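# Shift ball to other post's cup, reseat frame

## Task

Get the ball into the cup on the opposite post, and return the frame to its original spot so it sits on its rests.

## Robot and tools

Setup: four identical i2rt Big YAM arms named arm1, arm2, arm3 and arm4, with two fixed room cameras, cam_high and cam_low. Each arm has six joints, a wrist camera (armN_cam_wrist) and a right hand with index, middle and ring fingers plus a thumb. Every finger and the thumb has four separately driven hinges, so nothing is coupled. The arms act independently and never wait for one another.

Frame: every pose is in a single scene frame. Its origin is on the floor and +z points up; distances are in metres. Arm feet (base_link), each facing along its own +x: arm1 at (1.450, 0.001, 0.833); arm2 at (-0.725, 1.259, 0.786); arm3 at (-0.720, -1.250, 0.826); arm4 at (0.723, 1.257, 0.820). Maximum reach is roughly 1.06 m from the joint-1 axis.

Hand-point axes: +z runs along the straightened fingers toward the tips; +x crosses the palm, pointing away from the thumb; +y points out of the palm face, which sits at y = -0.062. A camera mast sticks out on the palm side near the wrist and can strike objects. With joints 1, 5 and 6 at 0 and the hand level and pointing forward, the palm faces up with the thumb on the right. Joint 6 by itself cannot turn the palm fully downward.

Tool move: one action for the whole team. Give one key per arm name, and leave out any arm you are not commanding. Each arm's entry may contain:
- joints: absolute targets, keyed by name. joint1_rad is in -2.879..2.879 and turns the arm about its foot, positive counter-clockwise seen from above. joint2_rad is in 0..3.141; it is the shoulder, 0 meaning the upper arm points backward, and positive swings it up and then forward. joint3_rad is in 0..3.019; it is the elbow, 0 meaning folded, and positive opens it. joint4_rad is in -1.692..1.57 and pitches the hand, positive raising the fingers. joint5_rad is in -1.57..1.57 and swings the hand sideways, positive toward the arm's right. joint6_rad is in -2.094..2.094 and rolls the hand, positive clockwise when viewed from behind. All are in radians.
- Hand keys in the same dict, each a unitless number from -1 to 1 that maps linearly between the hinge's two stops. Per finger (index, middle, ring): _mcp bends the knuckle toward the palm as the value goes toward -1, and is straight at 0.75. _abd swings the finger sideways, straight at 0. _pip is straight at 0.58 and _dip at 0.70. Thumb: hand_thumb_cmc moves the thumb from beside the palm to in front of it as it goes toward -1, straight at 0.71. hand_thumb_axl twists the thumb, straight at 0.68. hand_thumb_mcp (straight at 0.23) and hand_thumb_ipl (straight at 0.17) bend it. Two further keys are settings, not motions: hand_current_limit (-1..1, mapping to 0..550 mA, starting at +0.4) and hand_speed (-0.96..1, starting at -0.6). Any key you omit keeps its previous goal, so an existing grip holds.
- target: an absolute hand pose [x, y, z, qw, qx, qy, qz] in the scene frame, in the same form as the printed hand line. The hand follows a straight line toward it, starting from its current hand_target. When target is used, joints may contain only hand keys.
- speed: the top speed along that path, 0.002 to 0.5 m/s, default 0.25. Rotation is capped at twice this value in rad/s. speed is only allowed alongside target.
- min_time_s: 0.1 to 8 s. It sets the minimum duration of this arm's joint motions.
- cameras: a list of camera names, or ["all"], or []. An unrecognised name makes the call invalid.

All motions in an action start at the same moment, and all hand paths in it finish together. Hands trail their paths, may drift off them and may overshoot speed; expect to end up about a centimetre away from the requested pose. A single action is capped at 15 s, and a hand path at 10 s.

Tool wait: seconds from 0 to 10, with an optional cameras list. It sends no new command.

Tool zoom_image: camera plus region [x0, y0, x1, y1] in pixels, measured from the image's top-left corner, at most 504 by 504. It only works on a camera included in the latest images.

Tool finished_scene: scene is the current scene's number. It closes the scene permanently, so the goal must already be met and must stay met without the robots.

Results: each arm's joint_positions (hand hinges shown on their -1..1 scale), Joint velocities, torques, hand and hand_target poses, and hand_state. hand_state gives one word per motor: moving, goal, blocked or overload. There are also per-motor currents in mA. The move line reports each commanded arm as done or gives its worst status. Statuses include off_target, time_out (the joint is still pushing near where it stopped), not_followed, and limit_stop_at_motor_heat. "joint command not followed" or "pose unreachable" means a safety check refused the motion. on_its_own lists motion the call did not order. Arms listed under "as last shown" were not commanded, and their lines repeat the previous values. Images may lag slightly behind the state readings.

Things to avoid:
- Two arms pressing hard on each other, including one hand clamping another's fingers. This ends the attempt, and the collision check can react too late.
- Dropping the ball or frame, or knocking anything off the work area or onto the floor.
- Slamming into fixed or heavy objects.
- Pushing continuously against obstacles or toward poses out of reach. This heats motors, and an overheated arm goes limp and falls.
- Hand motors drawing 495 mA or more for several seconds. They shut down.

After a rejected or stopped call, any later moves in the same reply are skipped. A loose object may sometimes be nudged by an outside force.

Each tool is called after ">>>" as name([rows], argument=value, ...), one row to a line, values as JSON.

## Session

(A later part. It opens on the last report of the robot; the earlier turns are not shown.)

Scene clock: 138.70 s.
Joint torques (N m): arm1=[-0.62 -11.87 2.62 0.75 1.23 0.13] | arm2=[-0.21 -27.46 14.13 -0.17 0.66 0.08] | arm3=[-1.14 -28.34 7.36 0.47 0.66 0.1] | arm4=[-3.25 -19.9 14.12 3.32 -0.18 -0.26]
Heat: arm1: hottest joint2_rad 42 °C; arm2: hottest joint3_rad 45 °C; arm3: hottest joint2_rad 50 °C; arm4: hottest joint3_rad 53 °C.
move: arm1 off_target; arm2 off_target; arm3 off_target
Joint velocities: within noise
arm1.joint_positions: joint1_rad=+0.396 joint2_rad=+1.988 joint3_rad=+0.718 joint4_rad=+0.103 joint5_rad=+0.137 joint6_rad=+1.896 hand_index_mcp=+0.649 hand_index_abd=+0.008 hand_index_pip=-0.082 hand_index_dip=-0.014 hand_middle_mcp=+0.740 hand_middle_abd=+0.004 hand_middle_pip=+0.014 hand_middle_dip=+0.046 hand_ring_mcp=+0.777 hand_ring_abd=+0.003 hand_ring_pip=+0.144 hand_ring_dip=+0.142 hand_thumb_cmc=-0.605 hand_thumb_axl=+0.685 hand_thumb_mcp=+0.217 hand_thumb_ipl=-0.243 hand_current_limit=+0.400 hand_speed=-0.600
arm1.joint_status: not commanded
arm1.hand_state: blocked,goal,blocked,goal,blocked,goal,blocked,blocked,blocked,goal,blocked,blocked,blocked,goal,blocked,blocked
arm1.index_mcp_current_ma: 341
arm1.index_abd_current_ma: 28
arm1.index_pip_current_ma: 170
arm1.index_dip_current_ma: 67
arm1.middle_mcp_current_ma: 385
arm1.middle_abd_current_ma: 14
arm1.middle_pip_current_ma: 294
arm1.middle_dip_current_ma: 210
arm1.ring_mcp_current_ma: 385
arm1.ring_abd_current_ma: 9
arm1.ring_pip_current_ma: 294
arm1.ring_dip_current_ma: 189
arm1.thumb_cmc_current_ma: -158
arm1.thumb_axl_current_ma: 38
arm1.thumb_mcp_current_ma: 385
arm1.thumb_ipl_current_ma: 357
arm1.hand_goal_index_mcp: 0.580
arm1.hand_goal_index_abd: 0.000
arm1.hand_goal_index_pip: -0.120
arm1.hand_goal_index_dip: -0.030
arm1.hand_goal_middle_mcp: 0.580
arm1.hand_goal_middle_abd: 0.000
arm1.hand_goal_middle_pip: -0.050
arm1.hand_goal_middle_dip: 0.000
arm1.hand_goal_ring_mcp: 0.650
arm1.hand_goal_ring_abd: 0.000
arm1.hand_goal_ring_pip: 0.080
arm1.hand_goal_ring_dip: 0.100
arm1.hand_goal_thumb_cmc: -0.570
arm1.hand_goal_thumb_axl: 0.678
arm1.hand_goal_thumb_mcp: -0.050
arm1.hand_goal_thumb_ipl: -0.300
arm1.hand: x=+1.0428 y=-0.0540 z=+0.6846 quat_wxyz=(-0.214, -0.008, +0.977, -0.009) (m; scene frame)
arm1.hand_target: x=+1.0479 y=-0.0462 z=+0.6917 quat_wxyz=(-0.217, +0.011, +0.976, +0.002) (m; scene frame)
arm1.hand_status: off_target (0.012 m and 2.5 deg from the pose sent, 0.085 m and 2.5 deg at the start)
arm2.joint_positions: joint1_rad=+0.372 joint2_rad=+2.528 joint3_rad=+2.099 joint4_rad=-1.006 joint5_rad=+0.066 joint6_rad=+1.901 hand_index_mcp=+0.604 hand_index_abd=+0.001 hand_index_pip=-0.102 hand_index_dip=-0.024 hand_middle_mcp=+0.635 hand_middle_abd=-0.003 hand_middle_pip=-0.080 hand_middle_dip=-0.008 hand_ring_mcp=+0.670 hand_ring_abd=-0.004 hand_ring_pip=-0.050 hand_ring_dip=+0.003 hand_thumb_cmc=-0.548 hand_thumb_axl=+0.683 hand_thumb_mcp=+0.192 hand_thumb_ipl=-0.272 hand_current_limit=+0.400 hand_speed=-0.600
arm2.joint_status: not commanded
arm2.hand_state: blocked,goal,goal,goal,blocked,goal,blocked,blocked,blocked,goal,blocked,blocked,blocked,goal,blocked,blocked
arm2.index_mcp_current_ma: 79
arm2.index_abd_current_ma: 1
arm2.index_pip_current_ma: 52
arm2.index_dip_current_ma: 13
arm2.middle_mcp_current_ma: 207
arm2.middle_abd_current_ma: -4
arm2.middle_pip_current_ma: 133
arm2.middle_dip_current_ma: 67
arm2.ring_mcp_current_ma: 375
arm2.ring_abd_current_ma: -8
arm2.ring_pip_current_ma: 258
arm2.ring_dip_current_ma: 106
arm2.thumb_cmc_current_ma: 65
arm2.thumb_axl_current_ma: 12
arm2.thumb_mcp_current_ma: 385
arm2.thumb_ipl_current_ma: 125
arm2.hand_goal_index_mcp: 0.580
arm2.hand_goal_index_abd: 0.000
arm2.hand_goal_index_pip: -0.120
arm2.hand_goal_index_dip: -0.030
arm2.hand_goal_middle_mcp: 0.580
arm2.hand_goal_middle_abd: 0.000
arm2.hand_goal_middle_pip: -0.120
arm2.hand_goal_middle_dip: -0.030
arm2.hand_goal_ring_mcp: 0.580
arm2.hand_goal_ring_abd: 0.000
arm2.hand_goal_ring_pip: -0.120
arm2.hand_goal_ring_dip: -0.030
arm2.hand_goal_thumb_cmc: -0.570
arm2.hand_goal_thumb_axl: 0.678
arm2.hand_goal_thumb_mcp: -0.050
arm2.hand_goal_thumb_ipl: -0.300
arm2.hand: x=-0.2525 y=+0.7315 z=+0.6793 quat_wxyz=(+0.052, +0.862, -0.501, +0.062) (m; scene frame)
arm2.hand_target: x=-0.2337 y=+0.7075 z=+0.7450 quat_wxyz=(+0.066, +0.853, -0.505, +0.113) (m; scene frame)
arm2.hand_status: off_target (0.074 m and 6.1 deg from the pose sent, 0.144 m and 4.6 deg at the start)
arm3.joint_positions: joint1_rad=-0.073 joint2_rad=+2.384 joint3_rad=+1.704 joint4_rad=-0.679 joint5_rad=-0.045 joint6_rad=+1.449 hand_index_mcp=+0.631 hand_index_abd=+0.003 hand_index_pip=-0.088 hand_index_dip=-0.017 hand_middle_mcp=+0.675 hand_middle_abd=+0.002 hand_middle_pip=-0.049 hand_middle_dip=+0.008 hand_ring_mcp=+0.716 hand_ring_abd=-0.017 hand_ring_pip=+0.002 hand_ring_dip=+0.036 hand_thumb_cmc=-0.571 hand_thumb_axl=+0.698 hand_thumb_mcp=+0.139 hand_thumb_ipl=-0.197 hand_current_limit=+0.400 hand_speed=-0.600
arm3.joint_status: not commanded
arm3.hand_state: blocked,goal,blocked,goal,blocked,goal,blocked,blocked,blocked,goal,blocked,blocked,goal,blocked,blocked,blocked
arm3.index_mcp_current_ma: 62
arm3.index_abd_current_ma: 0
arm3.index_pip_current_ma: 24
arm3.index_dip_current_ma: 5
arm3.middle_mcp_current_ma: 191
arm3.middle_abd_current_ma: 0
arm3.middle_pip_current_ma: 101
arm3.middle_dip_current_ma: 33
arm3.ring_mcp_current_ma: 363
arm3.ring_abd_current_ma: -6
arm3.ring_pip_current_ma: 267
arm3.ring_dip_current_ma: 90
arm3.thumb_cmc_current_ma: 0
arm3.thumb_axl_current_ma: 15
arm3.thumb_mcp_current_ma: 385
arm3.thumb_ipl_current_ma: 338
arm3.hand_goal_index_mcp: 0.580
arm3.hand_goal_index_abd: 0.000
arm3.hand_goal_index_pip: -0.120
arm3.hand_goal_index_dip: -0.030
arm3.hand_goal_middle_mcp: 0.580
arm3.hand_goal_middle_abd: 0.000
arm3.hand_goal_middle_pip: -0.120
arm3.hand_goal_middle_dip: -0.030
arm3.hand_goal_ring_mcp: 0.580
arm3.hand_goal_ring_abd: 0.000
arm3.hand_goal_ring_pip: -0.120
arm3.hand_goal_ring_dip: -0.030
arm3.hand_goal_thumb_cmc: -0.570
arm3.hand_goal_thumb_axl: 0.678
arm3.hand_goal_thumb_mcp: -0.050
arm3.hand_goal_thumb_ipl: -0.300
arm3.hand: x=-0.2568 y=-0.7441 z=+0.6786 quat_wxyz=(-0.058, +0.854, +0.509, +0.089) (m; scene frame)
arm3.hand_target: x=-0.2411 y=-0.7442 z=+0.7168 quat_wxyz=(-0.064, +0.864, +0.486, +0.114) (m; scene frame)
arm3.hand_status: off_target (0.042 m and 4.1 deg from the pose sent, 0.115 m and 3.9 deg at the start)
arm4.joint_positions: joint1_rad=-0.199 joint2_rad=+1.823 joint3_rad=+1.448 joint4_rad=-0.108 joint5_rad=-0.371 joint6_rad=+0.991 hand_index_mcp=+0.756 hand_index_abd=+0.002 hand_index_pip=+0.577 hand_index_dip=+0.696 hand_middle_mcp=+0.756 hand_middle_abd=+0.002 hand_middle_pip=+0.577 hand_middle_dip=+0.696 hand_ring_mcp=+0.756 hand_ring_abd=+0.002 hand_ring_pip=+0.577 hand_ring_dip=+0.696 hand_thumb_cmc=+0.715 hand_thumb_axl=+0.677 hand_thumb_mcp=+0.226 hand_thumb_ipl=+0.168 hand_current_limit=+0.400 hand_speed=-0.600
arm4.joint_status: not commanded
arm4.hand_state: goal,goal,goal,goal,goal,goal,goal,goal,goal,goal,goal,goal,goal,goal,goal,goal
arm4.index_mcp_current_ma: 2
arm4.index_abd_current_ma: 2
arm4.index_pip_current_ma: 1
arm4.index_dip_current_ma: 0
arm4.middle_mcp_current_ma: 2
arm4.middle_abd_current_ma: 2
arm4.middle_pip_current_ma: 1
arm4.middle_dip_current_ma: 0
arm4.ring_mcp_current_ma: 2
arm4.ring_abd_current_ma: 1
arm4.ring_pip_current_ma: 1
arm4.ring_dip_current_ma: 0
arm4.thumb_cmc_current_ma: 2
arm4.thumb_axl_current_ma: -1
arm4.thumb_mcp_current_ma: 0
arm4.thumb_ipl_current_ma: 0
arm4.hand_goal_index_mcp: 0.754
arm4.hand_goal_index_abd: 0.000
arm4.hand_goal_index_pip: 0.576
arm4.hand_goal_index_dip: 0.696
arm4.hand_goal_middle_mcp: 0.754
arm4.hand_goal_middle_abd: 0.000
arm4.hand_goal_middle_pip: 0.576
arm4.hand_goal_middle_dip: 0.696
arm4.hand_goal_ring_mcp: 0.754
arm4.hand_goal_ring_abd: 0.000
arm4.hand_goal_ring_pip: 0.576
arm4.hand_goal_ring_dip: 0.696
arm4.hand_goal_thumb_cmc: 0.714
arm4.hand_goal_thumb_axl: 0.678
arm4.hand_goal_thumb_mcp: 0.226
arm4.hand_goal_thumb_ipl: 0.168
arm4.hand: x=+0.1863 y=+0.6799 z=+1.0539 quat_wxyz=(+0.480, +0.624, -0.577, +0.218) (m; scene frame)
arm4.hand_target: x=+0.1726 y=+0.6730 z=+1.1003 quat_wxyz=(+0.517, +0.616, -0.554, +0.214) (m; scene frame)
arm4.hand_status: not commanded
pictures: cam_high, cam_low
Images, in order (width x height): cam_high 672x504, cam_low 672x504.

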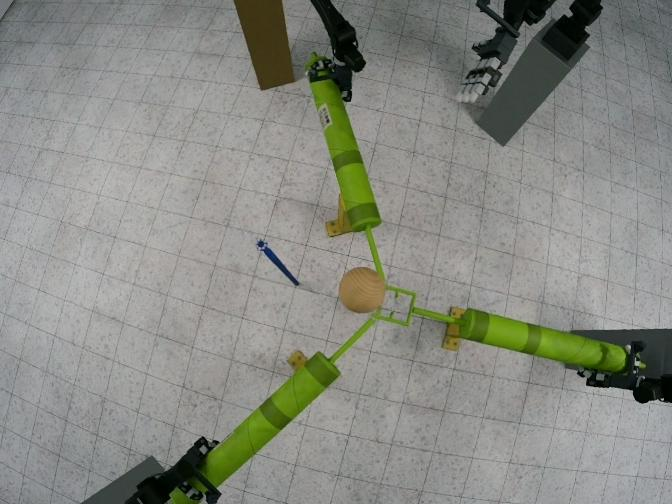

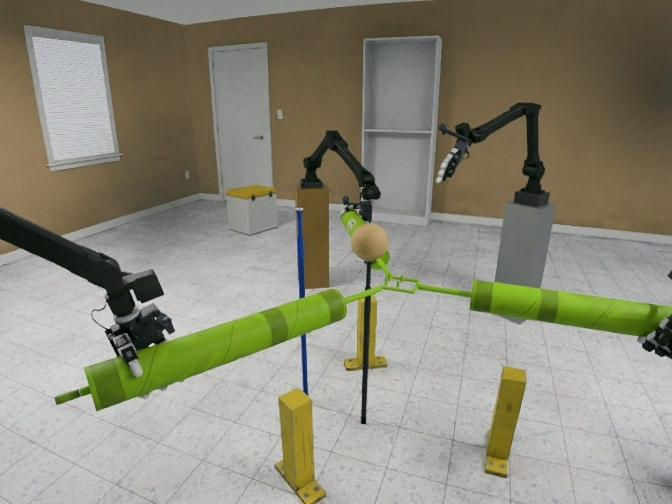

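>>> move(arm1={"target":[0.955,-0.044,0.696,-0.2164,0.011,0.9762,0.0025],"speed":0.06}, arm2={"target":[-0.323,0.709,0.742,-0.0665,-0.8529,0.5054,-0.1123],"speed":0.06}, arm3={"target":[-0.335,-0.740,0.716,-0.064,0.8641,0.486,0.1137],"speed":0.06}, cameras=["cam_high","cam_low"])

>>> zoom_image(camera="cam_high", region=[310, 240, 450, 345])

>>> zoom_image(camera="cam_low", region=[290, 190, 470, 325])

Scene clock: 145.03 s.
Joint torques (N m): arm1=[-1.61 -12.4 6.04 0.75 0.95 0.02] | arm2=[0.21 -25.7 9.81 0.99 0.58 0.08] | arm3=[1.32 -26.4 6.48 0.95 1.13 0.22] | arm4=[-3.19 -19.9 14.13 3.33 -0.18 -0.26]
Heat: arm1: hottest joint2_rad 42 °C; arm2: hottest joint3_rad 46 °C; arm3: hottest joint2_rad 50 °C; arm4: hottest joint3_rad 53 °C.
move: arm1 off_target; arm2 off_target; arm3 off_target
Joint velocities: within noise
arm1.joint_positions: joint1_rad=+0.331 joint2_rad=+2.058 joint3_rad=+0.949 joint4_rad=-0.052 joint5_rad=+0.115 joint6_rad=+1.836 hand_index_mcp=+0.649 hand_index_abd=+0.008 hand_index_pip=-0.081 hand_index_dip=-0.010 hand_middle_mcp=+0.740 hand_middle_abd=+0.003 hand_middle_pip=+0.014 hand_middle_dip=+0.046 hand_ring_mcp=+0.777 hand_ring_abd=+0.002 hand_ring_pip=+0.144 hand_ring_dip=+0.140 hand_thumb_cmc=-0.603 hand_thumb_axl=+0.682 hand_thumb_mcp=+0.217 hand_thumb_ipl=-0.247 hand_current_limit=+0.400 hand_speed=-0.600
arm1.joint_status: not commanded
arm1.hand_state: blocked,goal,blocked,blocked,blocked,goal,blocked,blocked,blocked,goal,blocked,blocked,blocked,goal,blocked,blocked
arm1.index_mcp_current_ma: 342
arm1.index_abd_current_ma: 28
arm1.index_pip_current_ma: 174
arm1.index_dip_current_ma: 89
arm1.middle_mcp_current_ma: 385
arm1.middle_abd_current_ma: 10
arm1.middle_pip_current_ma: 294
arm1.middle_dip_current_ma: 210
arm1.ring_mcp_current_ma: 385
arm1.ring_abd_current_ma: 5
arm1.ring_pip_current_ma: 294
arm1.ring_dip_current_ma: 179
arm1.thumb_cmc_current_ma: -149
arm1.thumb_axl_current_ma: 20
arm1.thumb_mcp_current_ma: 385
arm1.thumb_ipl_current_ma: 333
arm1.hand_goal_index_mcp: 0.580
arm1.hand_goal_index_abd: 0.000
arm1.hand_goal_index_pip: -0.120
arm1.hand_goal_index_dip: -0.030
arm1.hand_goal_middle_mcp: 0.580
arm1.hand_goal_middle_abd: 0.000
arm1.hand_goal_middle_pip: -0.050
arm1.hand_goal_middle_dip: 0.000
arm1.hand_goal_ring_mcp: 0.650
arm1.hand_goal_ring_abd: 0.000
arm1.hand_goal_ring_pip: 0.080
arm1.hand_goal_ring_dip: 0.100
arm1.hand_goal_thumb_cmc: -0.570
arm1.hand_goal_thumb_axl: 0.678
arm1.hand_goal_thumb_mcp: -0.050
arm1.hand_goal_thumb_ipl: -0.300
arm1.hand: x=+0.9594 y=-0.0538 z=+0.6928 quat_wxyz=(-0.214, -0.007, +0.977, -0.007) (m; scene frame)
arm1.hand_target: x=+0.9550 y=-0.0440 z=+0.6962 quat_wxyz=(-0.217, +0.011, +0.976, +0.002) (m; scene frame)
arm1.hand_status: off_target (0.011 m and 2.3 deg from the pose sent, 0.089 m and 2.5 deg at the start)
arm2.joint_positions: joint1_rad=+0.284 joint2_rad=+2.345 joint3_rad=+1.772 joint4_rad=-0.850 joint5_rad=+0.048 joint6_rad=+1.818 hand_index_mcp=+0.602 hand_index_abd=+0.001 hand_index_pip=-0.102 hand_index_dip=-0.022 hand_middle_mcp=+0.635 hand_middle_abd=-0.003 hand_middle_pip=-0.077 hand_middle_dip=-0.007 hand_ring_mcp=+0.670 hand_ring_abd=-0.002 hand_ring_pip=-0.047 hand_ring_dip=+0.006 hand_thumb_cmc=-0.558 hand_thumb_axl=+0.683 hand_thumb_mcp=+0.189 hand_thumb_ipl=-0.272 hand_current_limit=+0.400 hand_speed=-0.600
arm2.joint_status: not commanded
arm2.hand_state: blocked,goal,goal,goal,blocked,goal,blocked,blocked,blocked,goal,blocked,blocked,goal,goal,blocked,blocked
arm2.index_mcp_current_ma: 70
arm2.index_abd_current_ma: 1
arm2.index_pip_current_ma: 52
arm2.index_dip_current_ma: 20
arm2.middle_mcp_current_ma: 207
arm2.middle_abd_current_ma: -6
arm2.middle_pip_current_ma: 143
arm2.middle_dip_current_ma: 69
arm2.ring_mcp_current_ma: 375
arm2.ring_abd_current_ma: -4
arm2.ring_pip_current_ma: 271
arm2.ring_dip_current_ma: 116
arm2.thumb_cmc_current_ma: 31
arm2.thumb_axl_current_ma: 12
arm2.thumb_mcp_current_ma: 385
arm2.thumb_ipl_current_ma: 122
arm2.hand_goal_index_mcp: 0.580
arm2.hand_goal_index_abd: 0.000
arm2.hand_goal_index_pip: -0.120
arm2.hand_goal_index_dip: -0.030
arm2.hand_goal_middle_mcp: 0.580
arm2.hand_goal_middle_abd: 0.000
arm2.hand_goal_middle_pip: -0.120
arm2.hand_goal_middle_dip: -0.030
arm2.hand_goal_ring_mcp: 0.580
arm2.hand_goal_ring_abd: 0.000
arm2.hand_goal_ring_pip: -0.120
arm2.hand_goal_ring_dip: -0.030
arm2.hand_goal_thumb_cmc: -0.570
arm2.hand_goal_thumb_axl: 0.678
arm2.hand_goal_thumb_mcp: -0.050
arm2.hand_goal_thumb_ipl: -0.300
arm2.hand: x=-0.3376 y=+0.7294 z=+0.6912 quat_wxyz=(+0.049, +0.861, -0.502, +0.067) (m; scene frame)
arm2.hand_target: x=-0.3243 y=+0.7102 z=+0.7416 quat_wxyz=(+0.066, +0.853, -0.506, +0.112) (m; scene frame)
arm2.hand_status: off_target (0.057 m and 5.7 deg from the pose sent, 0.097 m and 6.1 deg at the start)
arm3.joint_positions: joint1_rad=+0.033 joint2_rad=+2.281 joint3_rad=+1.509 joint4_rad=-0.587 joint5_rad=-0.023 joint6_rad=+1.551 hand_index_mcp=+0.631 hand_index_abd=+0.001 hand_index_pip=-0.086 hand_index_dip=-0.015 hand_middle_mcp=+0.675 hand_middle_abd=-0.002 hand_middle_pip=-0.049 hand_middle_dip=+0.008 hand_ring_mcp=+0.716 hand_ring_abd=-0.014 hand_ring_pip=+0.002 hand_ring_dip=+0.031 hand_thumb_cmc=-0.573 hand_thumb_axl=+0.695 hand_thumb_mcp=+0.139 hand_thumb_ipl=-0.207 hand_current_limit=+0.400 hand_speed=-0.600
arm3.joint_status: not commanded
arm3.hand_state: blocked,goal,blocked,goal,blocked,goal,blocked,blocked,blocked,goal,blocked,blocked,goal,goal,blocked,blocked
arm3.index_mcp_current_ma: 63
arm3.index_abd_current_ma: 0
arm3.index_pip_current_ma: 27
arm3.index_dip_current_ma: 7
arm3.middle_mcp_current_ma: 191
arm3.middle_abd_current_ma: 0
arm3.middle_pip_current_ma: 101
arm3.middle_dip_current_ma: 33
arm3.ring_mcp_current_ma: 363
arm3.ring_abd_current_ma: -5
arm3.ring_pip_current_ma: 267
arm3.ring_dip_current_ma: 78
arm3.thumb_cmc_current_ma: 0
arm3.thumb_axl_current_ma: 12
arm3.thumb_mcp_current_ma: 385
arm3.thumb_ipl_current_ma: 280
arm3.hand_goal_index_mcp: 0.580
arm3.hand_goal_index_abd: 0.000
arm3.hand_goal_index_pip: -0.120
arm3.hand_goal_index_dip: -0.030
arm3.hand_goal_middle_mcp: 0.580
arm3.hand_goal_middle_abd: 0.000
arm3.hand_goal_middle_pip: -0.120
arm3.hand_goal_middle_dip: -0.030
arm3.hand_goal_ring_mcp: 0.580
arm3.hand_goal_ring_abd: 0.000
arm3.hand_goal_ring_pip: -0.120
arm3.hand_goal_ring_dip: -0.030
arm3.hand_goal_thumb_cmc: -0.570
arm3.hand_goal_thumb_axl: 0.678
arm3.hand_goal_thumb_mcp: -0.050
arm3.hand_goal_thumb_ipl: -0.300
arm3.hand: x=-0.3390 y=-0.7478 z=+0.6833 quat_wxyz=(-0.057, +0.854, +0.510, +0.087) (m; scene frame)
arm3.hand_target: x=-0.3351 y=-0.7401 z=+0.7150 quat_wxyz=(-0.065, +0.864, +0.486, +0.113) (m; scene frame)
arm3.hand_status: off_target (0.034 m and 4.4 deg from the pose sent, 0.087 m and 4.1 deg at the start)
arm4: as last shown
pictures: cam_high, cam_low
Images, in order (width x height): cam_high 672x504, cam_low 672x504.

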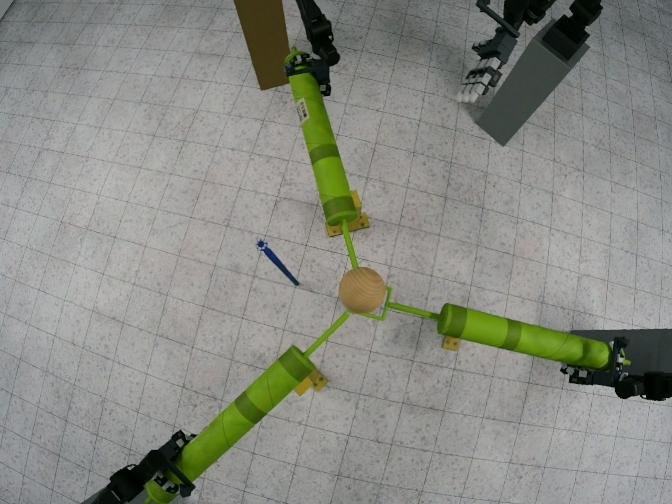

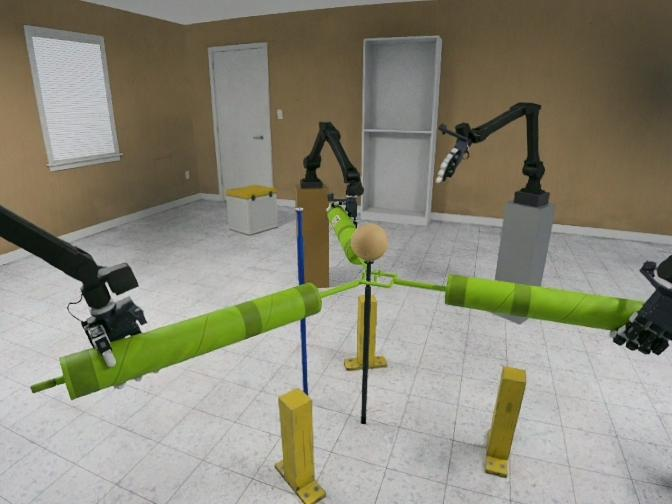

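Scaled by 3.600 from the camera's 672x504 image, which has a finer 960x720 frame.

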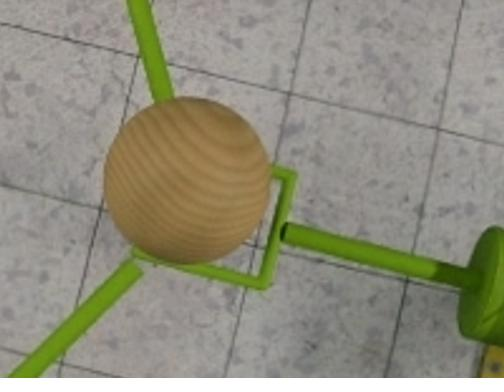

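Scaled by 2.800 from the camera's 672x504 image, which has a finer 960x720 frame.

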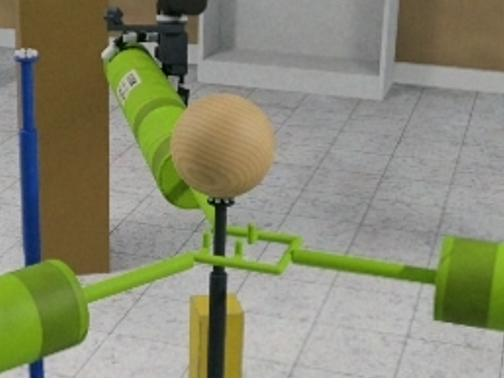

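>>> move(arm1={"target":[0.943,-0.034,0.713,-0.2164,0.011,0.9762,0.0025],"speed":0.05}, arm2={"target":[-0.335,0.717,0.754,-0.0665,-0.8529,0.5054,-0.1123],"speed":0.05}, arm3={"target":[-0.348,-0.730,0.736,-0.064,0.8641,0.486,0.1137],"speed":0.05}, cameras=["cam_high","cam_low"])

>>> zoom_image(camera="cam_high", region=[310, 240, 450, 345])

>>> zoom_image(camera="cam_low", region=[310, 210, 430, 300])

Scene clock: 151.13 s.
Joint torques (N m): arm1=[-1.55 -14.39 5.96 0.35 0.95 -0.02] | arm2=[-0.15 -25.11 9.94 0.91 0.58 0.06] | arm3=[1.26 -25.88 7.56 0.23 1.12 0.34] | arm4=[-3.25 -19.78 14.13 3.32 -0.18 -0.26]
Heat: arm1: hottest joint2_rad 42 °C; arm2: hottest joint2_rad 46 °C; arm3: hottest joint2_rad 50 °C; arm4: hottest joint3_rad 54 °C.
move: arm1 off_target; arm2 off_target; arm3 off_target
Joint velocities: within noise
arm1.joint_positions: joint1_rad=+0.307 joint2_rad=+2.054 joint3_rad=+0.975 joint4_rad=-0.092 joint5_rad=+0.104 joint6_rad=+1.815 hand_index_mcp=+0.649 hand_index_abd=+0.008 hand_index_pip=-0.077 hand_index_dip=-0.006 hand_middle_mcp=+0.740 hand_middle_abd=-0.001 hand_middle_pip=+0.014 hand_middle_dip=+0.046 hand_ring_mcp=+0.773 hand_ring_abd=+0.000 hand_ring_pip=+0.143 hand_ring_dip=+0.129 hand_thumb_cmc=-0.597 hand_thumb_axl=+0.682 hand_thumb_mcp=+0.217 hand_thumb_ipl=-0.258 hand_current_limit=+0.400 hand_speed=-0.600
arm1.joint_status: not commanded
arm1.hand_state: blocked,goal,blocked,blocked,blocked,goal,blocked,blocked,blocked,goal,blocked,blocked,blocked,goal,blocked,blocked
arm1.index_mcp_current_ma: 342
arm1.index_abd_current_ma: 28
arm1.index_pip_current_ma: 194
arm1.index_dip_current_ma: 104
arm1.middle_mcp_current_ma: 385
arm1.middle_abd_current_ma: -2
arm1.middle_pip_current_ma: 294
arm1.middle_dip_current_ma: 210
arm1.ring_mcp_current_ma: 385
arm1.ring_abd_current_ma: 0
arm1.ring_pip_current_ma: 293
arm1.ring_dip_current_ma: 128
arm1.thumb_cmc_current_ma: -124
arm1.thumb_axl_current_ma: 20
arm1.thumb_mcp_current_ma: 385
arm1.thumb_ipl_current_ma: 258
arm1.hand_goal_index_mcp: 0.580
arm1.hand_goal_index_abd: 0.000
arm1.hand_goal_index_pip: -0.120
arm1.hand_goal_index_dip: -0.030
arm1.hand_goal_middle_mcp: 0.580
arm1.hand_goal_middle_abd: 0.000
arm1.hand_goal_middle_pip: -0.050
arm1.hand_goal_middle_dip: 0.000
arm1.hand_goal_ring_mcp: 0.650
arm1.hand_goal_ring_abd: 0.000
arm1.hand_goal_ring_pip: 0.080
arm1.hand_goal_ring_dip: 0.100
arm1.hand_goal_thumb_cmc: -0.570
arm1.hand_goal_thumb_axl: 0.678
arm1.hand_goal_thumb_mcp: -0.050
arm1.hand_goal_thumb_ipl: -0.300
arm1.hand: x=+0.9500 y=-0.0454 z=+0.6983 quat_wxyz=(-0.209, -0.007, +0.978, -0.007) (m; scene frame)
arm1.hand_target: x=+0.9432 y=-0.0341 z=+0.7127 quat_wxyz=(-0.217, +0.011, +0.976, +0.002) (m; scene frame)
arm1.hand_status: off_target (0.020 m and 2.5 deg from the pose sent, 0.033 m and 2.3 deg at the start)
arm2.joint_positions: joint1_rad=+0.282 joint2_rad=+2.293 joint3_rad=+1.712 joint4_rad=-0.840 joint5_rad=+0.047 joint6_rad=+1.815 hand_index_mcp=+0.601 hand_index_abd=+0.001 hand_index_pip=-0.104 hand_index_dip=-0.023 hand_middle_mcp=+0.635 hand_middle_abd=-0.003 hand_middle_pip=-0.077 hand_middle_dip=-0.007 hand_ring_mcp=+0.670 hand_ring_abd=-0.002 hand_ring_pip=-0.047 hand_ring_dip=+0.007 hand_thumb_cmc=-0.565 hand_thumb_axl=+0.682 hand_thumb_mcp=+0.186 hand_thumb_ipl=-0.272 hand_current_limit=+0.400 hand_speed=-0.600
arm2.joint_status: not commanded
arm2.hand_state: blocked,goal,goal,goal,blocked,goal,blocked,blocked,blocked,goal,blocked,blocked,goal,goal,blocked,blocked
arm2.index_mcp_current_ma: 67
arm2.index_abd_current_ma: 1
arm2.index_pip_current_ma: 45
arm2.index_dip_current_ma: 16
arm2.middle_mcp_current_ma: 207
arm2.middle_abd_current_ma: -6
arm2.middle_pip_current_ma: 143
arm2.middle_dip_current_ma: 69
arm2.ring_mcp_current_ma: 375
arm2.ring_abd_current_ma: -4
arm2.ring_pip_current_ma: 271
arm2.ring_dip_current_ma: 120
arm2.thumb_cmc_current_ma: 12
arm2.thumb_axl_current_ma: 12
arm2.thumb_mcp_current_ma: 385
arm2.thumb_ipl_current_ma: 121
arm2.hand_goal_index_mcp: 0.580
arm2.hand_goal_index_abd: 0.000
arm2.hand_goal_index_pip: -0.120
arm2.hand_goal_index_dip: -0.030
arm2.hand_goal_middle_mcp: 0.580
arm2.hand_goal_middle_abd: 0.000
arm2.hand_goal_middle_pip: -0.120
arm2.hand_goal_middle_dip: -0.030
arm2.hand_goal_ring_mcp: 0.580
arm2.hand_goal_ring_abd: 0.000
arm2.hand_goal_ring_pip: -0.120
arm2.hand_goal_ring_dip: -0.030
arm2.hand_goal_thumb_cmc: -0.570
arm2.hand_goal_thumb_axl: 0.678
arm2.hand_goal_thumb_mcp: -0.050
arm2.hand_goal_thumb_ipl: -0.300
arm2.hand: x=-0.3473 y=+0.7381 z=+0.7043 quat_wxyz=(+0.049, +0.861, -0.502, +0.068) (m; scene frame)
arm2.hand_target: x=-0.3362 y=+0.7183 z=+0.7535 quat_wxyz=(+0.067, +0.853, -0.505, +0.112) (m; scene frame)
arm2.hand_status: off_target (0.055 m and 5.6 deg from the pose sent, 0.064 m and 5.7 deg at the start)
arm3.joint_positions: joint1_rad=+0.053 joint2_rad=+2.253 joint3_rad=+1.509 joint4_rad=-0.610 joint5_rad=-0.016 joint6_rad=+1.566 hand_index_mcp=+0.628 hand_index_abd=+0.001 hand_index_pip=-0.087 hand_index_dip=-0.015 hand_middle_mcp=+0.675 hand_middle_abd=-0.001 hand_middle_pip=-0.049 hand_middle_dip=+0.008 hand_ring_mcp=+0.716 hand_ring_abd=-0.014 hand_ring_pip=+0.002 hand_ring_dip=+0.031 hand_thumb_cmc=-0.580 hand_thumb_axl=+0.695 hand_thumb_mcp=+0.139 hand_thumb_ipl=-0.207 hand_current_limit=+0.400 hand_speed=-0.600
arm3.joint_status: not commanded
arm3.hand_state: blocked,goal,blocked,goal,blocked,goal,blocked,blocked,blocked,goal,blocked,blocked,goal,goal,blocked,blocked
arm3.index_mcp_current_ma: 57
arm3.index_abd_current_ma: 0
arm3.index_pip_current_ma: 26
arm3.index_dip_current_ma: 7
arm3.middle_mcp_current_ma: 191
arm3.middle_abd_current_ma: 0
arm3.middle_pip_current_ma: 101
arm3.middle_dip_current_ma: 33
arm3.ring_mcp_current_ma: 363
arm3.ring_abd_current_ma: -5
arm3.ring_pip_current_ma: 267
arm3.ring_dip_current_ma: 78
arm3.thumb_cmc_current_ma: -3
arm3.thumb_axl_current_ma: 11
arm3.thumb_mcp_current_ma: 385
arm3.thumb_ipl_current_ma: 280
arm3.hand_goal_index_mcp: 0.580
arm3.hand_goal_index_abd: 0.000
arm3.hand_goal_index_pip: -0.120
arm3.hand_goal_index_dip: -0.030
arm3.hand_goal_middle_mcp: 0.580
arm3.hand_goal_middle_abd: 0.000
arm3.hand_goal_middle_pip: -0.120
arm3.hand_goal_middle_dip: -0.030
arm3.hand_goal_ring_mcp: 0.580
arm3.hand_goal_ring_abd: 0.000
arm3.hand_goal_ring_pip: -0.120
arm3.hand_goal_ring_dip: -0.030
arm3.hand_goal_thumb_cmc: -0.570
arm3.hand_goal_thumb_axl: 0.678
arm3.hand_goal_thumb_mcp: -0.050
arm3.hand_goal_thumb_ipl: -0.300
arm3.hand: x=-0.3487 y=-0.7401 z=+0.6997 quat_wxyz=(-0.057, +0.852, +0.512, +0.090) (m; scene frame)
arm3.hand_target: x=-0.3480 y=-0.7302 z=+0.7348 quat_wxyz=(-0.065, +0.864, +0.486, +0.113) (m; scene frame)
arm3.hand_status: off_target (0.038 m and 4.4 deg from the pose sent, 0.056 m and 4.4 deg at the start)
arm4: as last shown
pictures: cam_high, cam_low
Images, in order (width x height): cam_high 672x504, cam_low 672x504.

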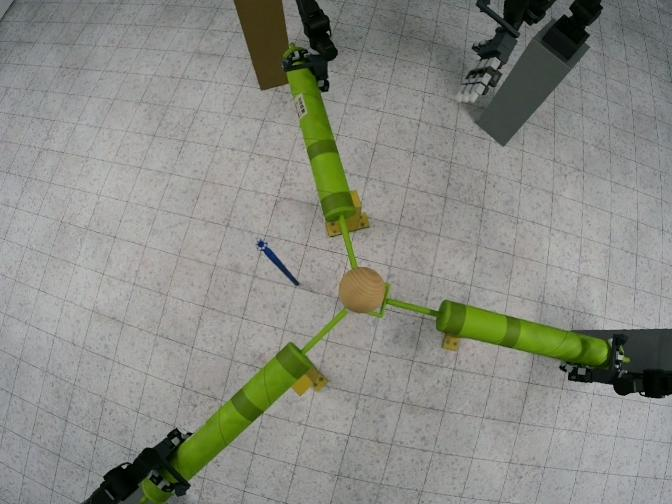

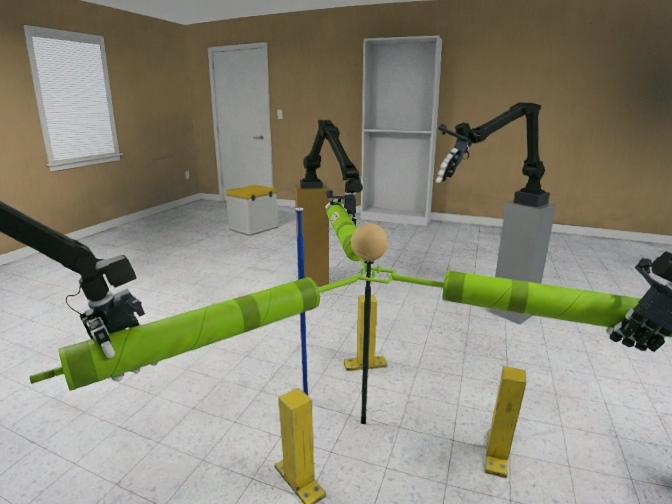

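Scaled by 3.600 from the camera's 672x504 image, which has a finer 960x720 frame.

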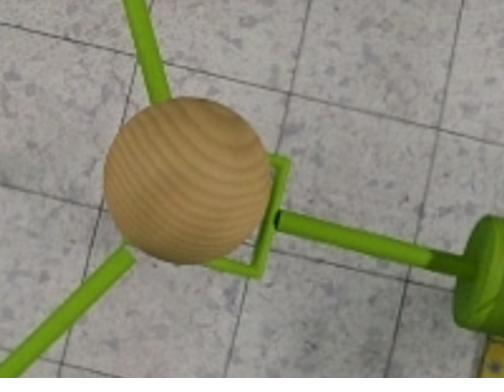

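Scaled by 4.200 from the camera's 672x504 image, which has a finer 960x720 frame.

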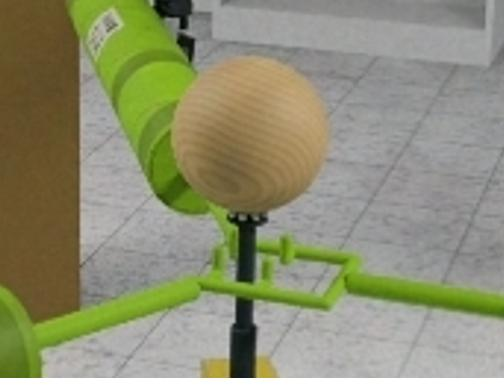

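>>> move(arm1={"target":[0.943,-0.036,0.793,-0.2164,0.011,0.9762,0.0025],"speed":0.06}, arm2={"target":[-0.335,0.715,0.829,-0.0665,-0.8529,0.5054,-0.1123],"speed":0.06}, arm3={"target":[-0.348,-0.731,0.812,-0.064,0.8641,0.486,0.1137],"speed":0.06}, cameras=["cam_high","cam_low"])

>>> zoom_image(camera="cam_high", region=[310, 240, 450, 345])

>>> zoom_image(camera="cam_low", region=[310, 190, 430, 280])

Scene clock: 155.47 s.
Joint torques (N m): arm1=[-1.14 -14.33 7.57 0.05 1.16 0.04] | arm2=[0.09 -24.94 14.31 -0.39 0.68 0.19] | arm3=[0.91 -25.99 10.41 -0.66 0.92 0.37] | arm4=[-3.31 -19.78 14.12 3.32 -0.18 -0.26]
Heat: arm1: hottest joint2_rad 43 °C; arm2: hottest joint2_rad 46 °C; arm3: hottest joint2_rad 50 °C; arm4: hottest joint3_rad 54 °C.
move: arm1 off_target; arm2 off_target; arm3 off_target
Joint velocities: within noise
arm1.joint_positions: joint1_rad=+0.306 joint2_rad=+1.881 joint3_rad=+0.986 joint4_rad=-0.282 joint5_rad=+0.100 joint6_rad=+1.810 hand_index_mcp=+0.651 hand_index_abd=+0.008 hand_index_pip=-0.077 hand_index_dip=-0.006 hand_middle_mcp=+0.740 hand_middle_abd=-0.002 hand_middle_pip=+0.014 hand_middle_dip=+0.046 hand_ring_mcp=+0.772 hand_ring_abd=-0.001 hand_ring_pip=+0.143 hand_ring_dip=+0.130 hand_thumb_cmc=-0.598 hand_thumb_axl=+0.679 hand_thumb_mcp=+0.216 hand_thumb_ipl=-0.262 hand_current_limit=+0.400 hand_speed=-0.600
arm1.joint_status: not commanded
arm1.hand_state: blocked,goal,blocked,blocked,blocked,goal,blocked,blocked,blocked,goal,blocked,blocked,blocked,goal,blocked,blocked
arm1.index_mcp_current_ma: 353
arm1.index_abd_current_ma: 28
arm1.index_pip_current_ma: 197
arm1.index_dip_current_ma: 104
arm1.middle_mcp_current_ma: 385
arm1.middle_abd_current_ma: -6
arm1.middle_pip_current_ma: 294
arm1.middle_dip_current_ma: 210
arm1.ring_mcp_current_ma: 385
arm1.ring_abd_current_ma: -2
arm1.ring_pip_current_ma: 293
arm1.ring_dip_current_ma: 134
arm1.thumb_cmc_current_ma: -126
arm1.thumb_axl_current_ma: 4
arm1.thumb_mcp_current_ma: 385
arm1.thumb_ipl_current_ma: 233
arm1.hand_goal_index_mcp: 0.580
arm1.hand_goal_index_abd: 0.000
arm1.hand_goal_index_pip: -0.120
arm1.hand_goal_index_dip: -0.030
arm1.hand_goal_middle_mcp: 0.580
arm1.hand_goal_middle_abd: 0.000
arm1.hand_goal_middle_pip: -0.050
arm1.hand_goal_middle_dip: 0.000
arm1.hand_goal_ring_mcp: 0.650
arm1.hand_goal_ring_abd: 0.000
arm1.hand_goal_ring_pip: 0.080
arm1.hand_goal_ring_dip: 0.100
arm1.hand_goal_thumb_cmc: -0.570
arm1.hand_goal_thumb_axl: 0.678
arm1.hand_goal_thumb_mcp: -0.050
arm1.hand_goal_thumb_ipl: -0.300
arm1.hand: x=+0.9488 y=-0.0452 z=+0.7727 quat_wxyz=(-0.206, -0.010, +0.979, -0.007) (m; scene frame)
arm1.hand_target: x=+0.9432 y=-0.0361 z=+0.7924 quat_wxyz=(-0.217, +0.011, +0.976, +0.002) (m; scene frame)
arm1.hand_status: off_target (0.023 m and 2.9 deg from the pose sent, 0.095 m and 2.5 deg at the start)
arm2.joint_positions: joint1_rad=+0.274 joint2_rad=+2.209 joint3_rad=+1.730 joint4_rad=-0.953 joint5_rad=+0.042 joint6_rad=+1.799 hand_index_mcp=+0.605 hand_index_abd=+0.000 hand_index_pip=-0.102 hand_index_dip=-0.022 hand_middle_mcp=+0.635 hand_middle_abd=-0.005 hand_middle_pip=-0.077 hand_middle_dip=-0.007 hand_ring_mcp=+0.666 hand_ring_abd=-0.007 hand_ring_pip=-0.047 hand_ring_dip=+0.008 hand_thumb_cmc=-0.561 hand_thumb_axl=+0.682 hand_thumb_mcp=+0.177 hand_thumb_ipl=-0.273 hand_current_limit=+0.400 hand_speed=-0.600
arm2.joint_status: not commanded
arm2.hand_state: blocked,goal,goal,goal,blocked,goal,blocked,blocked,blocked,goal,blocked,blocked,goal,goal,blocked,blocked
arm2.index_mcp_current_ma: 80
arm2.index_abd_current_ma: 0
arm2.index_pip_current_ma: 50
arm2.index_dip_current_ma: 20
arm2.middle_mcp_current_ma: 209
arm2.middle_abd_current_ma: -9
arm2.middle_pip_current_ma: 144
arm2.middle_dip_current_ma: 69
arm2.ring_mcp_current_ma: 353
arm2.ring_abd_current_ma: -13
arm2.ring_pip_current_ma: 271
arm2.ring_dip_current_ma: 125
arm2.thumb_cmc_current_ma: 23
arm2.thumb_axl_current_ma: 12
arm2.thumb_mcp_current_ma: 385
arm2.thumb_ipl_current_ma: 119
arm2.hand_goal_index_mcp: 0.580
arm2.hand_goal_index_abd: 0.000
arm2.hand_goal_index_pip: -0.120
arm2.hand_goal_index_dip: -0.030
arm2.hand_goal_middle_mcp: 0.580
arm2.hand_goal_middle_abd: 0.000
arm2.hand_goal_middle_pip: -0.120
arm2.hand_goal_middle_dip: -0.030
arm2.hand_goal_ring_mcp: 0.580
arm2.hand_goal_ring_abd: 0.000
arm2.hand_goal_ring_pip: -0.120
arm2.hand_goal_ring_dip: -0.030
arm2.hand_goal_thumb_cmc: -0.570
arm2.hand_goal_thumb_axl: 0.678
arm2.hand_goal_thumb_mcp: -0.050
arm2.hand_goal_thumb_ipl: -0.300
arm2.hand: x=-0.3531 y=+0.7382 z=+0.7626 quat_wxyz=(+0.046, +0.863, -0.498, +0.063) (m; scene frame)
arm2.hand_target: x=-0.3376 y=+0.7176 z=+0.8284 quat_wxyz=(+0.066, +0.853, -0.506, +0.113) (m; scene frame)
arm2.hand_status: off_target (0.073 m and 6.3 deg from the pose sent, 0.127 m and 5.6 deg at the start)
arm3.joint_positions: joint1_rad=+0.053 joint2_rad=+2.137 joint3_rad=+1.509 joint4_rad=-0.735 joint5_rad=-0.012 joint6_rad=+1.562 hand_index_mcp=+0.628 hand_index_abd=-0.001 hand_index_pip=-0.087 hand_index_dip=-0.012 hand_middle_mcp=+0.675 hand_middle_abd=-0.004 hand_middle_pip=-0.048 hand_middle_dip=+0.008 hand_ring_mcp=+0.717 hand_ring_abd=-0.016 hand_ring_pip=+0.002 hand_ring_dip=+0.031 hand_thumb_cmc=-0.579 hand_thumb_axl=+0.692 hand_thumb_mcp=+0.139 hand_thumb_ipl=-0.213 hand_current_limit=+0.400 hand_speed=-0.600
arm3.joint_status: not commanded
arm3.hand_state: blocked,goal,blocked,goal,blocked,goal,blocked,blocked,blocked,goal,blocked,blocked,goal,goal,blocked,blocked
arm3.index_mcp_current_ma: 56
arm3.index_abd_current_ma: 0
arm3.index_pip_current_ma: 26
arm3.index_dip_current_ma: 9
arm3.middle_mcp_current_ma: 191
arm3.middle_abd_current_ma: -1
arm3.middle_pip_current_ma: 105
arm3.middle_dip_current_ma: 33
arm3.ring_mcp_current_ma: 366
arm3.ring_abd_current_ma: -6
arm3.ring_pip_current_ma: 267
arm3.ring_dip_current_ma: 78
arm3.thumb_cmc_current_ma: -2
arm3.thumb_axl_current_ma: 8
arm3.thumb_mcp_current_ma: 385
arm3.thumb_ipl_current_ma: 250
arm3.hand_goal_index_mcp: 0.580
arm3.hand_goal_index_abd: 0.000
arm3.hand_goal_index_pip: -0.120
arm3.hand_goal_index_dip: -0.030
arm3.hand_goal_middle_mcp: 0.580
arm3.hand_goal_middle_abd: 0.000
arm3.hand_goal_middle_pip: -0.120
arm3.hand_goal_middle_dip: -0.030
arm3.hand_goal_ring_mcp: 0.580
arm3.hand_goal_ring_abd: 0.000
arm3.hand_goal_ring_pip: -0.120
arm3.hand_goal_ring_dip: -0.030
arm3.hand_goal_thumb_cmc: -0.570
arm3.hand_goal_thumb_axl: 0.678
arm3.hand_goal_thumb_mcp: -0.050
arm3.hand_goal_thumb_ipl: -0.300
arm3.hand: x=-0.3507 y=-0.7442 z=+0.7660 quat_wxyz=(-0.053, +0.852, +0.514, +0.087) (m; scene frame)
arm3.hand_target: x=-0.3482 y=-0.7317 z=+0.8107 quat_wxyz=(-0.066, +0.864, +0.487, +0.114) (m; scene frame)
arm3.hand_status: off_target (0.048 m and 4.8 deg from the pose sent, 0.113 m and 4.4 deg at the start)
arm4: as last shown
pictures: cam_high, cam_low
Images, in order (width x height): cam_high 672x504, cam_low 672x504.

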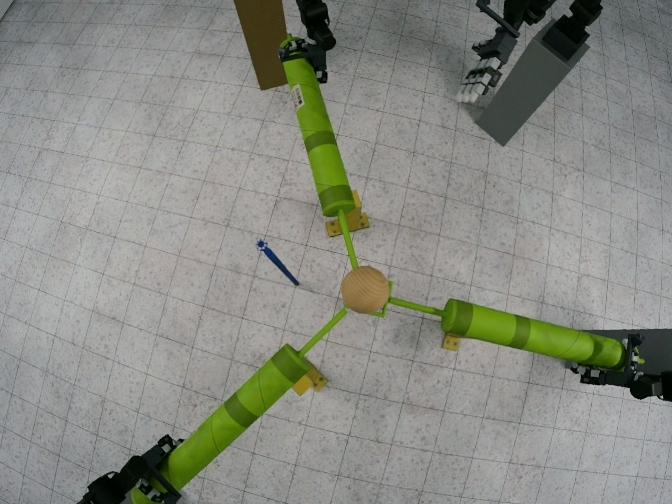

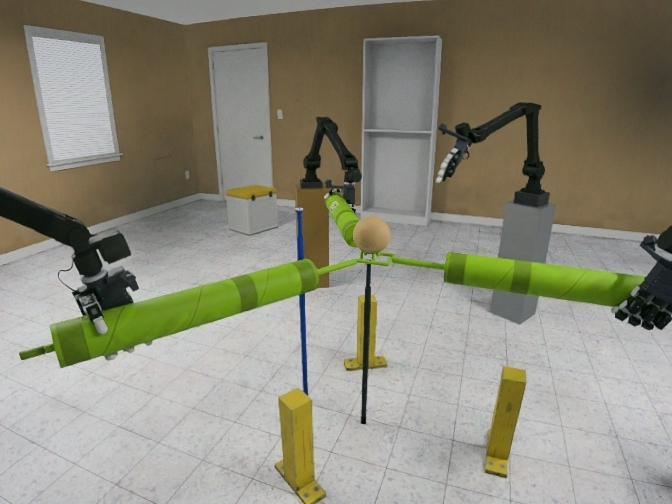

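Scaled by 3.600 from the camera's 672x504 image, which has a finer 960x720 frame.

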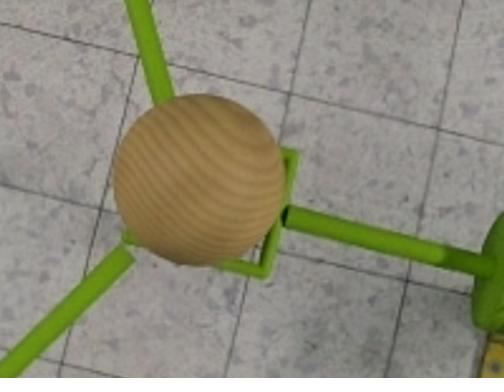

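Scaled by 4.200 from the camera's 672x504 image, which has a finer 960x720 frame.

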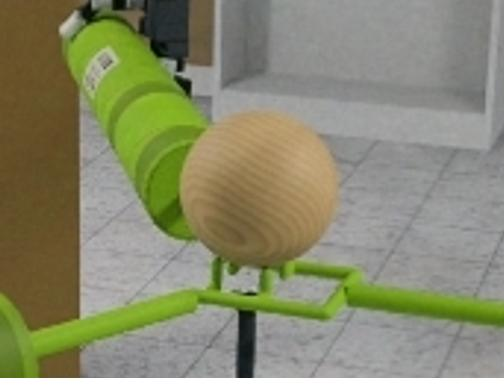

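>>> move(arm1={"target":[0.943,-0.036,0.975,-0.2164,0.011,0.9762,0.0025],"speed":0.08}, arm2={"target":[-0.332,0.715,1.025,-0.0665,-0.8529,0.5054,-0.1123],"speed":0.08}, arm3={"target":[-0.346,-0.731,1.002,-0.064,0.8641,0.486,0.1137],"speed":0.08}, cameras=["cam_high","cam_low"])

Scene clock: 159.63 s.
Joint torques (N m): arm1=[-0.97 -14.1 12.53 0.03 1.37 0.14] | arm2=[0.26 -24.64 19.21 0.54 0.87 0.02] | arm3=[1.14 -26.34 15.01 -0.27 0.73 0.24] | arm4=[-3.31 -19.9 14.15 3.29 -0.18 -0.27]
Heat: arm1: hottest joint2_rad 43 °C; arm2: hottest joint2_rad 46 °C; arm3: hottest joint2_rad 50 °C; arm4: hottest joint3_rad 54 °C.
move: arm1 off_target; arm2 off_target; arm3 off_target
Joint velocities: within noise
arm1.joint_positions: joint1_rad=+0.309 joint2_rad=+1.607 joint3_rad=+1.150 joint4_rad=-0.761 joint5_rad=+0.095 joint6_rad=+1.809 hand_index_mcp=+0.670 hand_index_abd=+0.003 hand_index_pip=-0.068 hand_index_dip=-0.001 hand_middle_mcp=+0.746 hand_middle_abd=-0.004 hand_middle_pip=+0.014 hand_middle_dip=+0.046 hand_ring_mcp=+0.758 hand_ring_abd=-0.001 hand_ring_pip=+0.143 hand_ring_dip=+0.127 hand_thumb_cmc=-0.566 hand_thumb_axl=+0.679 hand_thumb_mcp=+0.187 hand_thumb_ipl=-0.268 hand_current_limit=+0.400 hand_speed=-0.600
arm1.joint_status: not commanded
arm1.hand_state: blocked,goal,blocked,blocked,blocked,goal,blocked,blocked,blocked,goal,blocked,blocked,goal,goal,blocked,blocked
arm1.index_mcp_current_ma: 385
arm1.index_abd_current_ma: 10
arm1.index_pip_current_ma: 239
arm1.index_dip_current_ma: 131
arm1.middle_mcp_current_ma: 385
arm1.middle_abd_current_ma: -14
arm1.middle_pip_current_ma: 297
arm1.middle_dip_current_ma: 210
arm1.ring_mcp_current_ma: 385
arm1.ring_abd_current_ma: -4
arm1.ring_pip_current_ma: 291
arm1.ring_dip_current_ma: 122
arm1.thumb_cmc_current_ma: 18
arm1.thumb_axl_current_ma: 4
arm1.thumb_mcp_current_ma: 385
arm1.thumb_ipl_current_ma: 194
arm1.hand_goal_index_mcp: 0.580
arm1.hand_goal_index_abd: 0.000
arm1.hand_goal_index_pip: -0.120
arm1.hand_goal_index_dip: -0.030
arm1.hand_goal_middle_mcp: 0.580
arm1.hand_goal_middle_abd: 0.000
arm1.hand_goal_middle_pip: -0.050
arm1.hand_goal_middle_dip: 0.000
arm1.hand_goal_ring_mcp: 0.650
arm1.hand_goal_ring_abd: 0.000
arm1.hand_goal_ring_pip: 0.080
arm1.hand_goal_ring_dip: 0.100
arm1.hand_goal_thumb_cmc: -0.570
arm1.hand_goal_thumb_axl: 0.678
arm1.hand_goal_thumb_mcp: -0.050
arm1.hand_goal_thumb_ipl: -0.300
arm1.on_its_own: hand_thumb_mcp moved -0.029 toward your old target -0.050
arm1.hand: x=+0.9552 y=-0.0446 z=+0.9353 quat_wxyz=(-0.185, -0.013, +0.983, -0.004) (m; scene frame)
arm1.hand_target: x=+0.9442 y=-0.0360 z=+0.9742 quat_wxyz=(-0.217, +0.011, +0.976, +0.002) (m; scene frame)
arm1.hand_status: off_target (0.042 m and 4.7 deg from the pose sent, 0.203 m and 2.9 deg at the start)
arm2.joint_positions: joint1_rad=+0.274 joint2_rad=+2.129 joint3_rad=+2.081 joint4_rad=-1.453 joint5_rad=+0.038 joint6_rad=+1.819 hand_index_mcp=+0.612 hand_index_abd=+0.002 hand_index_pip=-0.086 hand_index_dip=-0.009 hand_middle_mcp=+0.631 hand_middle_abd=+0.003 hand_middle_pip=-0.079 hand_middle_dip=-0.009 hand_ring_mcp=+0.643 hand_ring_abd=+0.004 hand_ring_pip=-0.065 hand_ring_dip=-0.006 hand_thumb_cmc=-0.537 hand_thumb_axl=+0.687 hand_thumb_mcp=+0.164 hand_thumb_ipl=-0.273 hand_current_limit=+0.400 hand_speed=-0.600
arm2.joint_status: not commanded
arm2.hand_state: blocked,goal,blocked,blocked,blocked,goal,blocked,blocked,blocked,goal,blocked,blocked,blocked,goal,blocked,blocked
arm2.index_mcp_current_ma: 110
arm2.index_abd_current_ma: 3
arm2.index_pip_current_ma: 110
arm2.index_dip_current_ma: 62
arm2.middle_mcp_current_ma: 191
arm2.middle_abd_current_ma: 4
arm2.middle_pip_current_ma: 138
arm2.middle_dip_current_ma: 62
arm2.ring_mcp_current_ma: 245
arm2.ring_abd_current_ma: 7
arm2.ring_pip_current_ma: 195
arm2.ring_dip_current_ma: 72
arm2.thumb_cmc_current_ma: 108
arm2.thumb_axl_current_ma: 27
arm2.thumb_mcp_current_ma: 385
arm2.thumb_ipl_current_ma: 119
arm2.hand_goal_index_mcp: 0.580
arm2.hand_goal_index_abd: 0.000
arm2.hand_goal_index_pip: -0.120
arm2.hand_goal_index_dip: -0.030
arm2.hand_goal_middle_mcp: 0.580
arm2.hand_goal_middle_abd: 0.000
arm2.hand_goal_middle_pip: -0.120
arm2.hand_goal_middle_dip: -0.030
arm2.hand_goal_ring_mcp: 0.580
arm2.hand_goal_ring_abd: 0.000
arm2.hand_goal_ring_pip: -0.120
arm2.hand_goal_ring_dip: -0.030
arm2.hand_goal_thumb_cmc: -0.570
arm2.hand_goal_thumb_axl: 0.678
arm2.hand_goal_thumb_mcp: -0.050
arm2.hand_goal_thumb_ipl: -0.300
arm2.on_its_own: hand_ring_mcp moved -0.023 toward your old target +0.580
arm2.hand: x=-0.3503 y=+0.7401 z=+0.9426 quat_wxyz=(+0.034, +0.860, -0.508, +0.031) (m; scene frame)
arm2.hand_target: x=-0.3381 y=+0.7222 z=+1.0249 quat_wxyz=(+0.067, +0.853, -0.506, +0.113) (m; scene frame)
arm2.hand_status: off_target (0.088 m and 10.1 deg from the pose sent, 0.264 m and 6.3 deg at the start; pose on its path clipped on 25 of 96 steps)
arm3.joint_positions: joint1_rad=+0.048 joint2_rad=+1.978 joint3_rad=+1.730 joint4_rad=-1.170 joint5_rad=-0.011 joint6_rad=+1.568 hand_index_mcp=+0.629 hand_index_abd=-0.004 hand_index_pip=-0.081 hand_index_dip=-0.010 hand_middle_mcp=+0.673 hand_middle_abd=-0.008 hand_middle_pip=-0.048 hand_middle_dip=+0.000 hand_ring_mcp=+0.713 hand_ring_abd=-0.007 hand_ring_pip=-0.019 hand_ring_dip=+0.007 hand_thumb_cmc=-0.573 hand_thumb_axl=+0.679 hand_thumb_mcp=+0.127 hand_thumb_ipl=-0.224 hand_current_limit=+0.400 hand_speed=-0.600
arm3.joint_status: not commanded
arm3.hand_state: blocked,goal,blocked,goal,blocked,goal,blocked,blocked,blocked,goal,blocked,blocked,goal,goal,blocked,blocked
arm3.index_mcp_current_ma: 58
arm3.index_abd_current_ma: 0
arm3.index_pip_current_ma: 34
arm3.index_dip_current_ma: 11
arm3.middle_mcp_current_ma: 185
arm3.middle_abd_current_ma: -2
arm3.middle_pip_current_ma: 105
arm3.middle_dip_current_ma: 22
arm3.ring_mcp_current_ma: 349
arm3.ring_abd_current_ma: -1
arm3.ring_pip_current_ma: 191
arm3.ring_dip_current_ma: 32
arm3.thumb_cmc_current_ma: 0
arm3.thumb_axl_current_ma: 0
arm3.thumb_mcp_current_ma: 385
arm3.thumb_ipl_current_ma: 193
arm3.hand_goal_index_mcp: 0.580
arm3.hand_goal_index_abd: 0.000
arm3.hand_goal_index_pip: -0.120
arm3.hand_goal_index_dip: -0.030
arm3.hand_goal_middle_mcp: 0.580
arm3.hand_goal_middle_abd: 0.000
arm3.hand_goal_middle_pip: -0.120
arm3.hand_goal_middle_dip: -0.030
arm3.hand_goal_ring_mcp: 0.580
arm3.hand_goal_ring_abd: 0.000
arm3.hand_goal_ring_pip: -0.120
arm3.hand_goal_ring_dip: -0.030
arm3.hand_goal_thumb_cmc: -0.570
arm3.hand_goal_thumb_axl: 0.678
arm3.hand_goal_thumb_mcp: -0.050
arm3.hand_goal_thumb_ipl: -0.300
arm3.on_its_own: hand_ring_pip moved -0.021 toward your old target -0.120; hand_ring_dip moved -0.024 toward your old target -0.030
arm3.hand: x=-0.3493 y=-0.7459 z=+0.9335 quat_wxyz=(-0.039, +0.857, +0.510, +0.064) (m; scene frame)
arm3.hand_target: x=-0.3475 y=-0.7340 z=+1.0003 quat_wxyz=(-0.066, +0.864, +0.486, +0.113) (m; scene frame)
arm3.hand_status: off_target (0.070 m and 7.0 deg from the pose sent, 0.236 m and 4.8 deg at the start)
arm4: as last shown
pictures: cam_high, cam_low
Images, in order (width x height): cam_high 672x504, cam_low 672x504.

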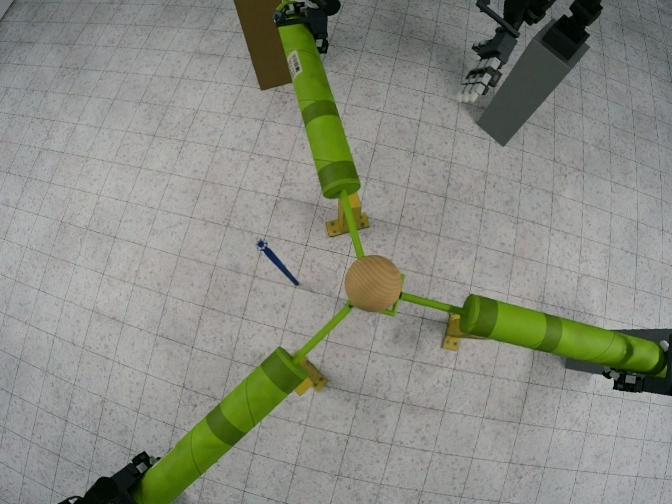

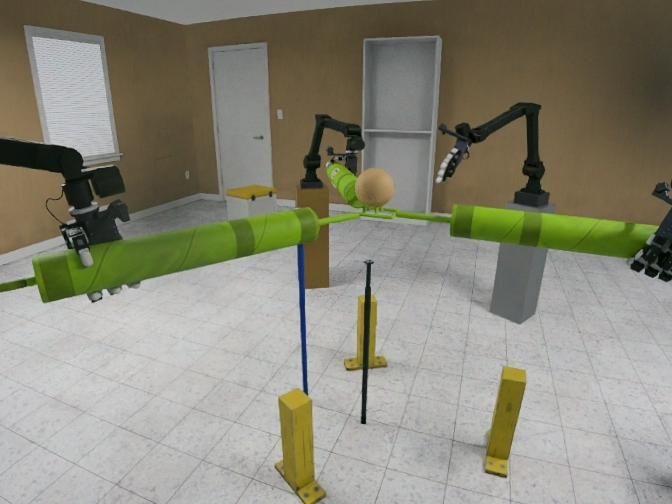

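>>> zoom_image(camera="cam_high", region=[320, 230, 440, 320])

>>> zoom_image(camera="cam_low", region=[320, 150, 440, 240])

Scaled by 4.200 from the camera's 672x504 image, which has a finer 960x720 frame.

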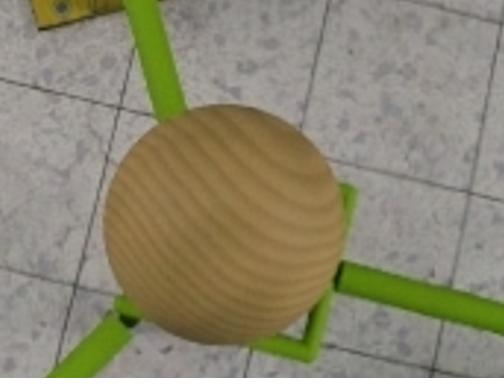

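Scaled by 4.200 from the camera's 672x504 image, which has a finer 960x720 frame.

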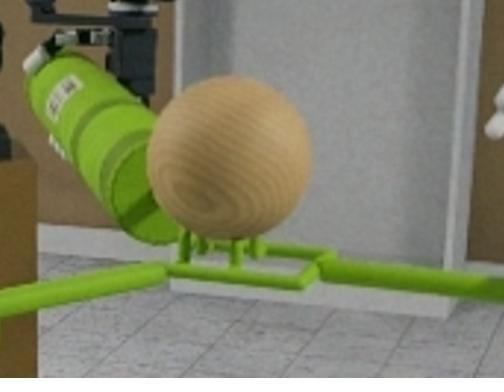

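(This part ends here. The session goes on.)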